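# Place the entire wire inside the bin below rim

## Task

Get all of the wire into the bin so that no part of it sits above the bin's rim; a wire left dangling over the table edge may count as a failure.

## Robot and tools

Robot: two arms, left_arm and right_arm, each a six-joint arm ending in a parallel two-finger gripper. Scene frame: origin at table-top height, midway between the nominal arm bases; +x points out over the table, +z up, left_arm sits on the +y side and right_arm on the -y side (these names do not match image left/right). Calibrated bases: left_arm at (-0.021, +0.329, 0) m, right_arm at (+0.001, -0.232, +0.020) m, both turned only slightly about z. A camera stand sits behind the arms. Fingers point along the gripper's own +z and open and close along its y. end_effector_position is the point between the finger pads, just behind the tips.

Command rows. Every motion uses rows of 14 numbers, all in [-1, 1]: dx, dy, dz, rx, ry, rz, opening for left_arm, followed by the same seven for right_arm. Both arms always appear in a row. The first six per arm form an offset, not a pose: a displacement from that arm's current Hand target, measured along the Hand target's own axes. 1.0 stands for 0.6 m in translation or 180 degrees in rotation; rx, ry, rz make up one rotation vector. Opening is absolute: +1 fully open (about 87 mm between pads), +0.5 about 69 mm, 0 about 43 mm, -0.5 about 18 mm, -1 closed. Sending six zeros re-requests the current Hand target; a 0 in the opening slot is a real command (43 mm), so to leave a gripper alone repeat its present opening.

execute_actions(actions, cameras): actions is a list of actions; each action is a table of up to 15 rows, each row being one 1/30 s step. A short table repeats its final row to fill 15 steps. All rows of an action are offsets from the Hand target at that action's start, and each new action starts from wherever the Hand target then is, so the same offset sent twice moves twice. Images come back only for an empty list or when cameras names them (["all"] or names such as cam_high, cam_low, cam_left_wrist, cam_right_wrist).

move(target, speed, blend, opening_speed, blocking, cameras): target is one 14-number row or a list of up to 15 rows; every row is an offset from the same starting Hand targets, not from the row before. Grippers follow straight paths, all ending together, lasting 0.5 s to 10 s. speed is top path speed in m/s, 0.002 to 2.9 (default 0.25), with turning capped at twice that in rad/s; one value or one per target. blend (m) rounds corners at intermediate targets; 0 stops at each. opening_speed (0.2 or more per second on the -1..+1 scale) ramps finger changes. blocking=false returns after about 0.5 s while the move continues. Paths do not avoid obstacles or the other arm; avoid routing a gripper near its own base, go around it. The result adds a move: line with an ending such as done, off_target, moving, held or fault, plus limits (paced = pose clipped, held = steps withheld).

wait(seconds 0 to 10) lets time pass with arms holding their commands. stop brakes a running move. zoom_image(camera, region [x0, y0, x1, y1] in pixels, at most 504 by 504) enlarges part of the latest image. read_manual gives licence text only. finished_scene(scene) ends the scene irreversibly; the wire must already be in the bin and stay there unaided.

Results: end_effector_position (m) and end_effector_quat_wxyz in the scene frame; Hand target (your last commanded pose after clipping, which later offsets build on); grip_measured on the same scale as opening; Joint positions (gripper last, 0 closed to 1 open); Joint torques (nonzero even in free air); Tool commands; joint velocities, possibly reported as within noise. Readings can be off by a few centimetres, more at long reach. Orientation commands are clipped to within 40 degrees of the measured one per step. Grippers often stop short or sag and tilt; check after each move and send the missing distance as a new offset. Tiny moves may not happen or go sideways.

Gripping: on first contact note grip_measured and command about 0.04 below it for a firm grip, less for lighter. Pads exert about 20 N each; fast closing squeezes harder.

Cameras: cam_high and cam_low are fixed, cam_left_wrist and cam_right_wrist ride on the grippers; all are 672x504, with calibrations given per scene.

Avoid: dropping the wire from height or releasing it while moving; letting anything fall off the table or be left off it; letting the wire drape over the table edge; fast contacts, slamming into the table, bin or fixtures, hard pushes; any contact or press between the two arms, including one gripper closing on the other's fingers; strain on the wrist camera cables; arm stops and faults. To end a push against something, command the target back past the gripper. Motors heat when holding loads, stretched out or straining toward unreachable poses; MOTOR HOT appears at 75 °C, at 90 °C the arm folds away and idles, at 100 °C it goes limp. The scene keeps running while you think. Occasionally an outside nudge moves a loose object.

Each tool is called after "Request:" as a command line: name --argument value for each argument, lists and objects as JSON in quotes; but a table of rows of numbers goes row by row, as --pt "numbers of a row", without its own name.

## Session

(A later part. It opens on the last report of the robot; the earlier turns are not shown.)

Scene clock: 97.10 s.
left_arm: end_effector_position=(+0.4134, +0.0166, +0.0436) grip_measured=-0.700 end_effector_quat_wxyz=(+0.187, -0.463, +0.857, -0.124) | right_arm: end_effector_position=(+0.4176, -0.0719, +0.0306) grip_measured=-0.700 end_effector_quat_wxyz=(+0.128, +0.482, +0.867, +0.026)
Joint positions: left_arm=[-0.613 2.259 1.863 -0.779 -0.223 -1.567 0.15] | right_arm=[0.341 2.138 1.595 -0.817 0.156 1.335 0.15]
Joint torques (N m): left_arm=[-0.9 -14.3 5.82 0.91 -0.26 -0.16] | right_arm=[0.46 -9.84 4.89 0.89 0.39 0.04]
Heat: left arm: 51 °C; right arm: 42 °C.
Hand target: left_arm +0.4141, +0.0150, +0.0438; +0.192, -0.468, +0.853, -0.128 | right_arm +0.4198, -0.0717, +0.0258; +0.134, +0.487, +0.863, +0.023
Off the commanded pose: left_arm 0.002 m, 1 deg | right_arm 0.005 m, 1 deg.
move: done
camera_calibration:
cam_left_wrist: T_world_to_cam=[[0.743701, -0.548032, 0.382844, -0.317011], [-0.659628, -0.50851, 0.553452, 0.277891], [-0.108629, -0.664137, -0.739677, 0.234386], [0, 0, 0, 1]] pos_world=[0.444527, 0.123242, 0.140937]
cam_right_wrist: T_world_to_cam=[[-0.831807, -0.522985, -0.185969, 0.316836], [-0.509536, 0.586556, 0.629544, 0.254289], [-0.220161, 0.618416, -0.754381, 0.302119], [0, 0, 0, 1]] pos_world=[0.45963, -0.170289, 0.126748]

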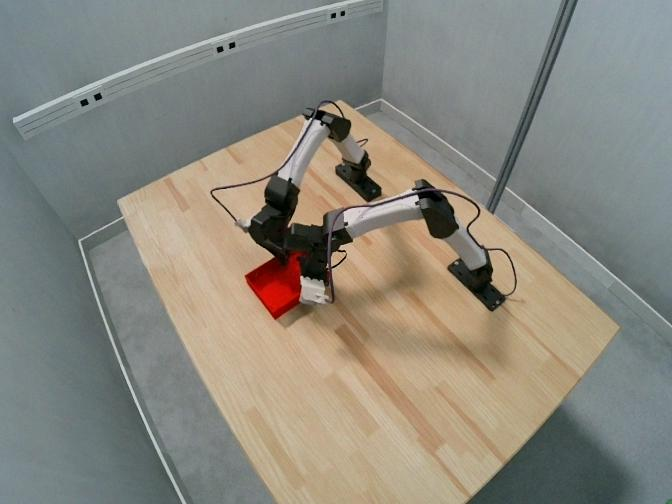

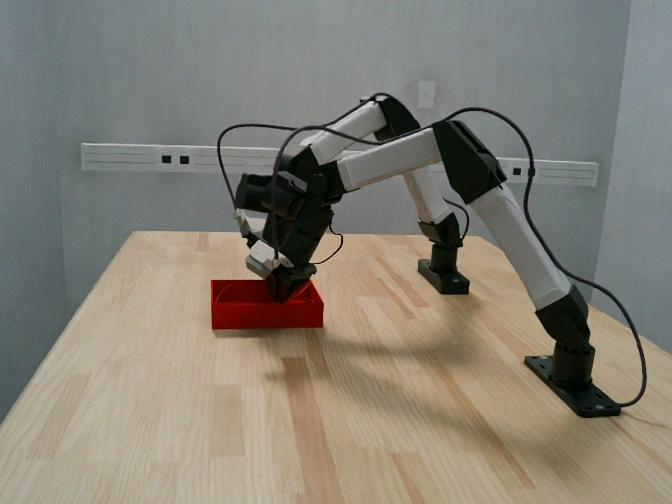

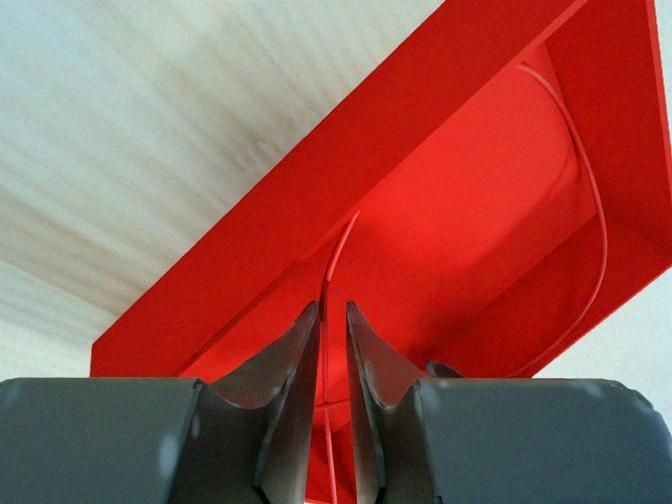

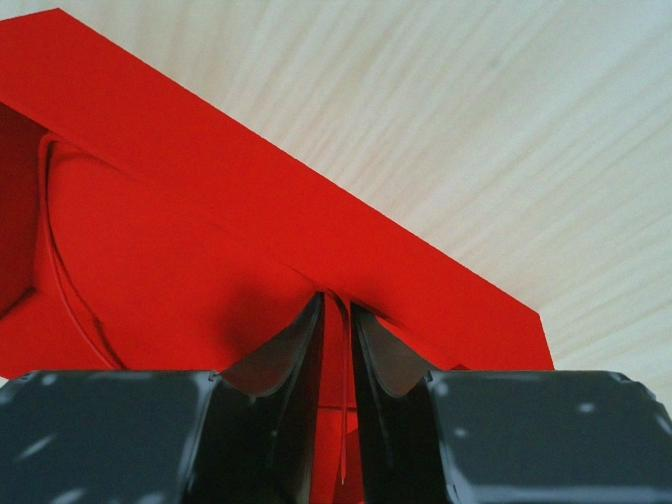

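Request:
move --pt "0 0 0 0 0 0 -0.6 0 0 0 0 0 0 -0.6" --pt "-0.0417 -0.0793 -0.1786 0 0 0 -0.6 -0.0418 0.034 -0.1928 0 0 0 -0.6" --speed 0.1 --cameras '["all"]'

Request:
zoom_image --camera "cam_low" --region '[180, 180, 400, 350]'

Request:
zoom_image --camera "cam_high" --region '[220, 220, 360, 340]'

Scene clock: 103.83 s.
left_arm: end_effector_position=(+0.4135, +0.0169, +0.1610) grip_measured=-0.600 end_effector_quat_wxyz=(+0.190, -0.464, +0.856, -0.128) | right_arm: end_effector_position=(+0.4148, -0.0727, +0.1230) grip_measured=-0.600 end_effector_quat_wxyz=(+0.111, +0.481, +0.870, +0.007)
Joint positions: left_arm=[-0.613 2.307 2.413 -1.271 -0.225 -1.567 0.2] | right_arm=[0.341 2.133 1.965 -1.243 0.156 1.335 0.2]
Joint torques (N m): left_arm=[-0.9 -12.78 8.99 0.59 -0.24 -0.15] | right_arm=[0.49 -14.13 7.99 0.52 0.34 0.04]
Heat: left arm: 50 °C; right arm: 43 °C.
Hand target: left_arm +0.4140, +0.0150, +0.1639; +0.192, -0.468, +0.853, -0.128 | right_arm +0.4198, -0.0717, +0.1460; +0.134, +0.486, +0.863, +0.023
Off the commanded pose: left_arm 0.003 m, 1 deg | right_arm 0.024 m, 3 deg.
move: off_target (right_arm)
camera_calibration:
cam_left_wrist: T_world_to_cam=[[0.740815, -0.545471, 0.391989, -0.362231], [-0.664046, -0.506824, 0.549702, 0.215621], [-0.101177, -0.667526, -0.737681, 0.318118], [0, 0, 0, 1]] pos_world=[0.443714, 0.124048, 0.258133]
cam_right_wrist: T_world_to_cam=[[-0.839326, -0.525991, -0.137351, 0.328163], [-0.47959, 0.597465, 0.642674, 0.181967], [-0.255978, 0.605285, -0.753728, 0.385444], [0, 0, 0, 1]] pos_world=[0.461371, -0.169411, 0.218648]

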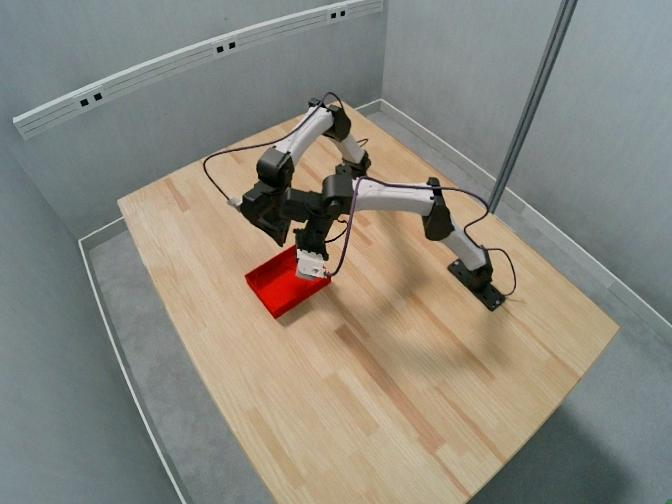

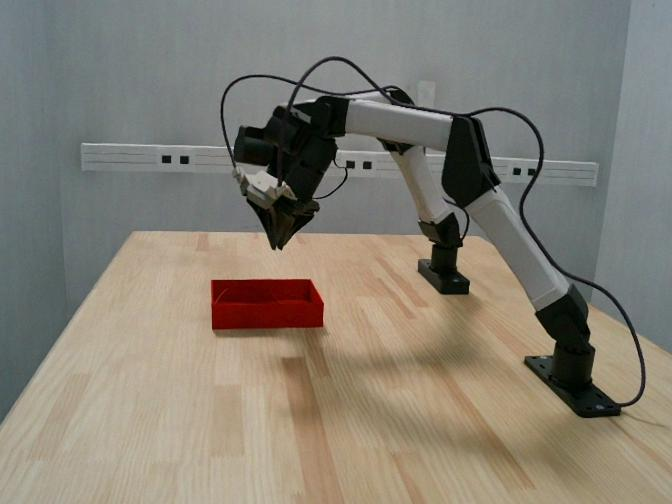

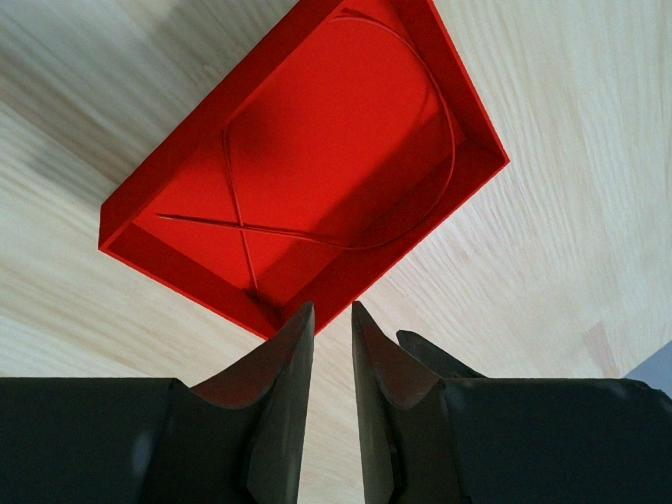

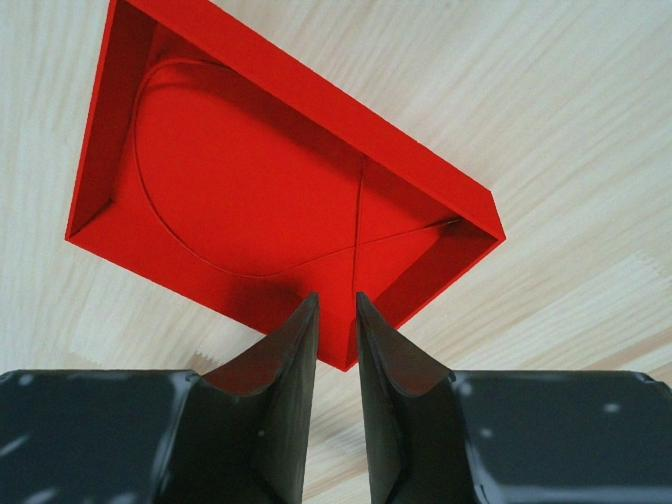

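Scaled by 2.291 from the camera's 672x504 image, which has a finer 960x720 frame.

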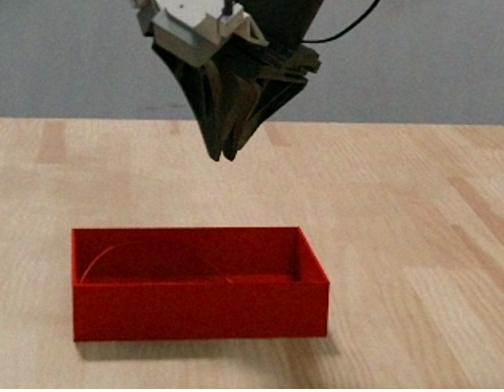

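Scaled by 3.600 from the camera's 672x504 image, which has a finer 960x720 frame.

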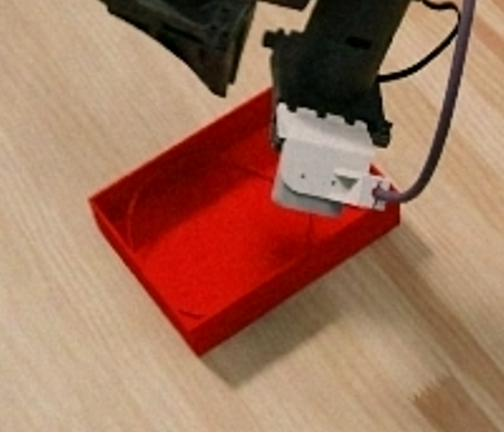

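All of the wire is inside the bin and below the rim.

Request:
finished_scene --scene 2

The scene is finished: the task was done.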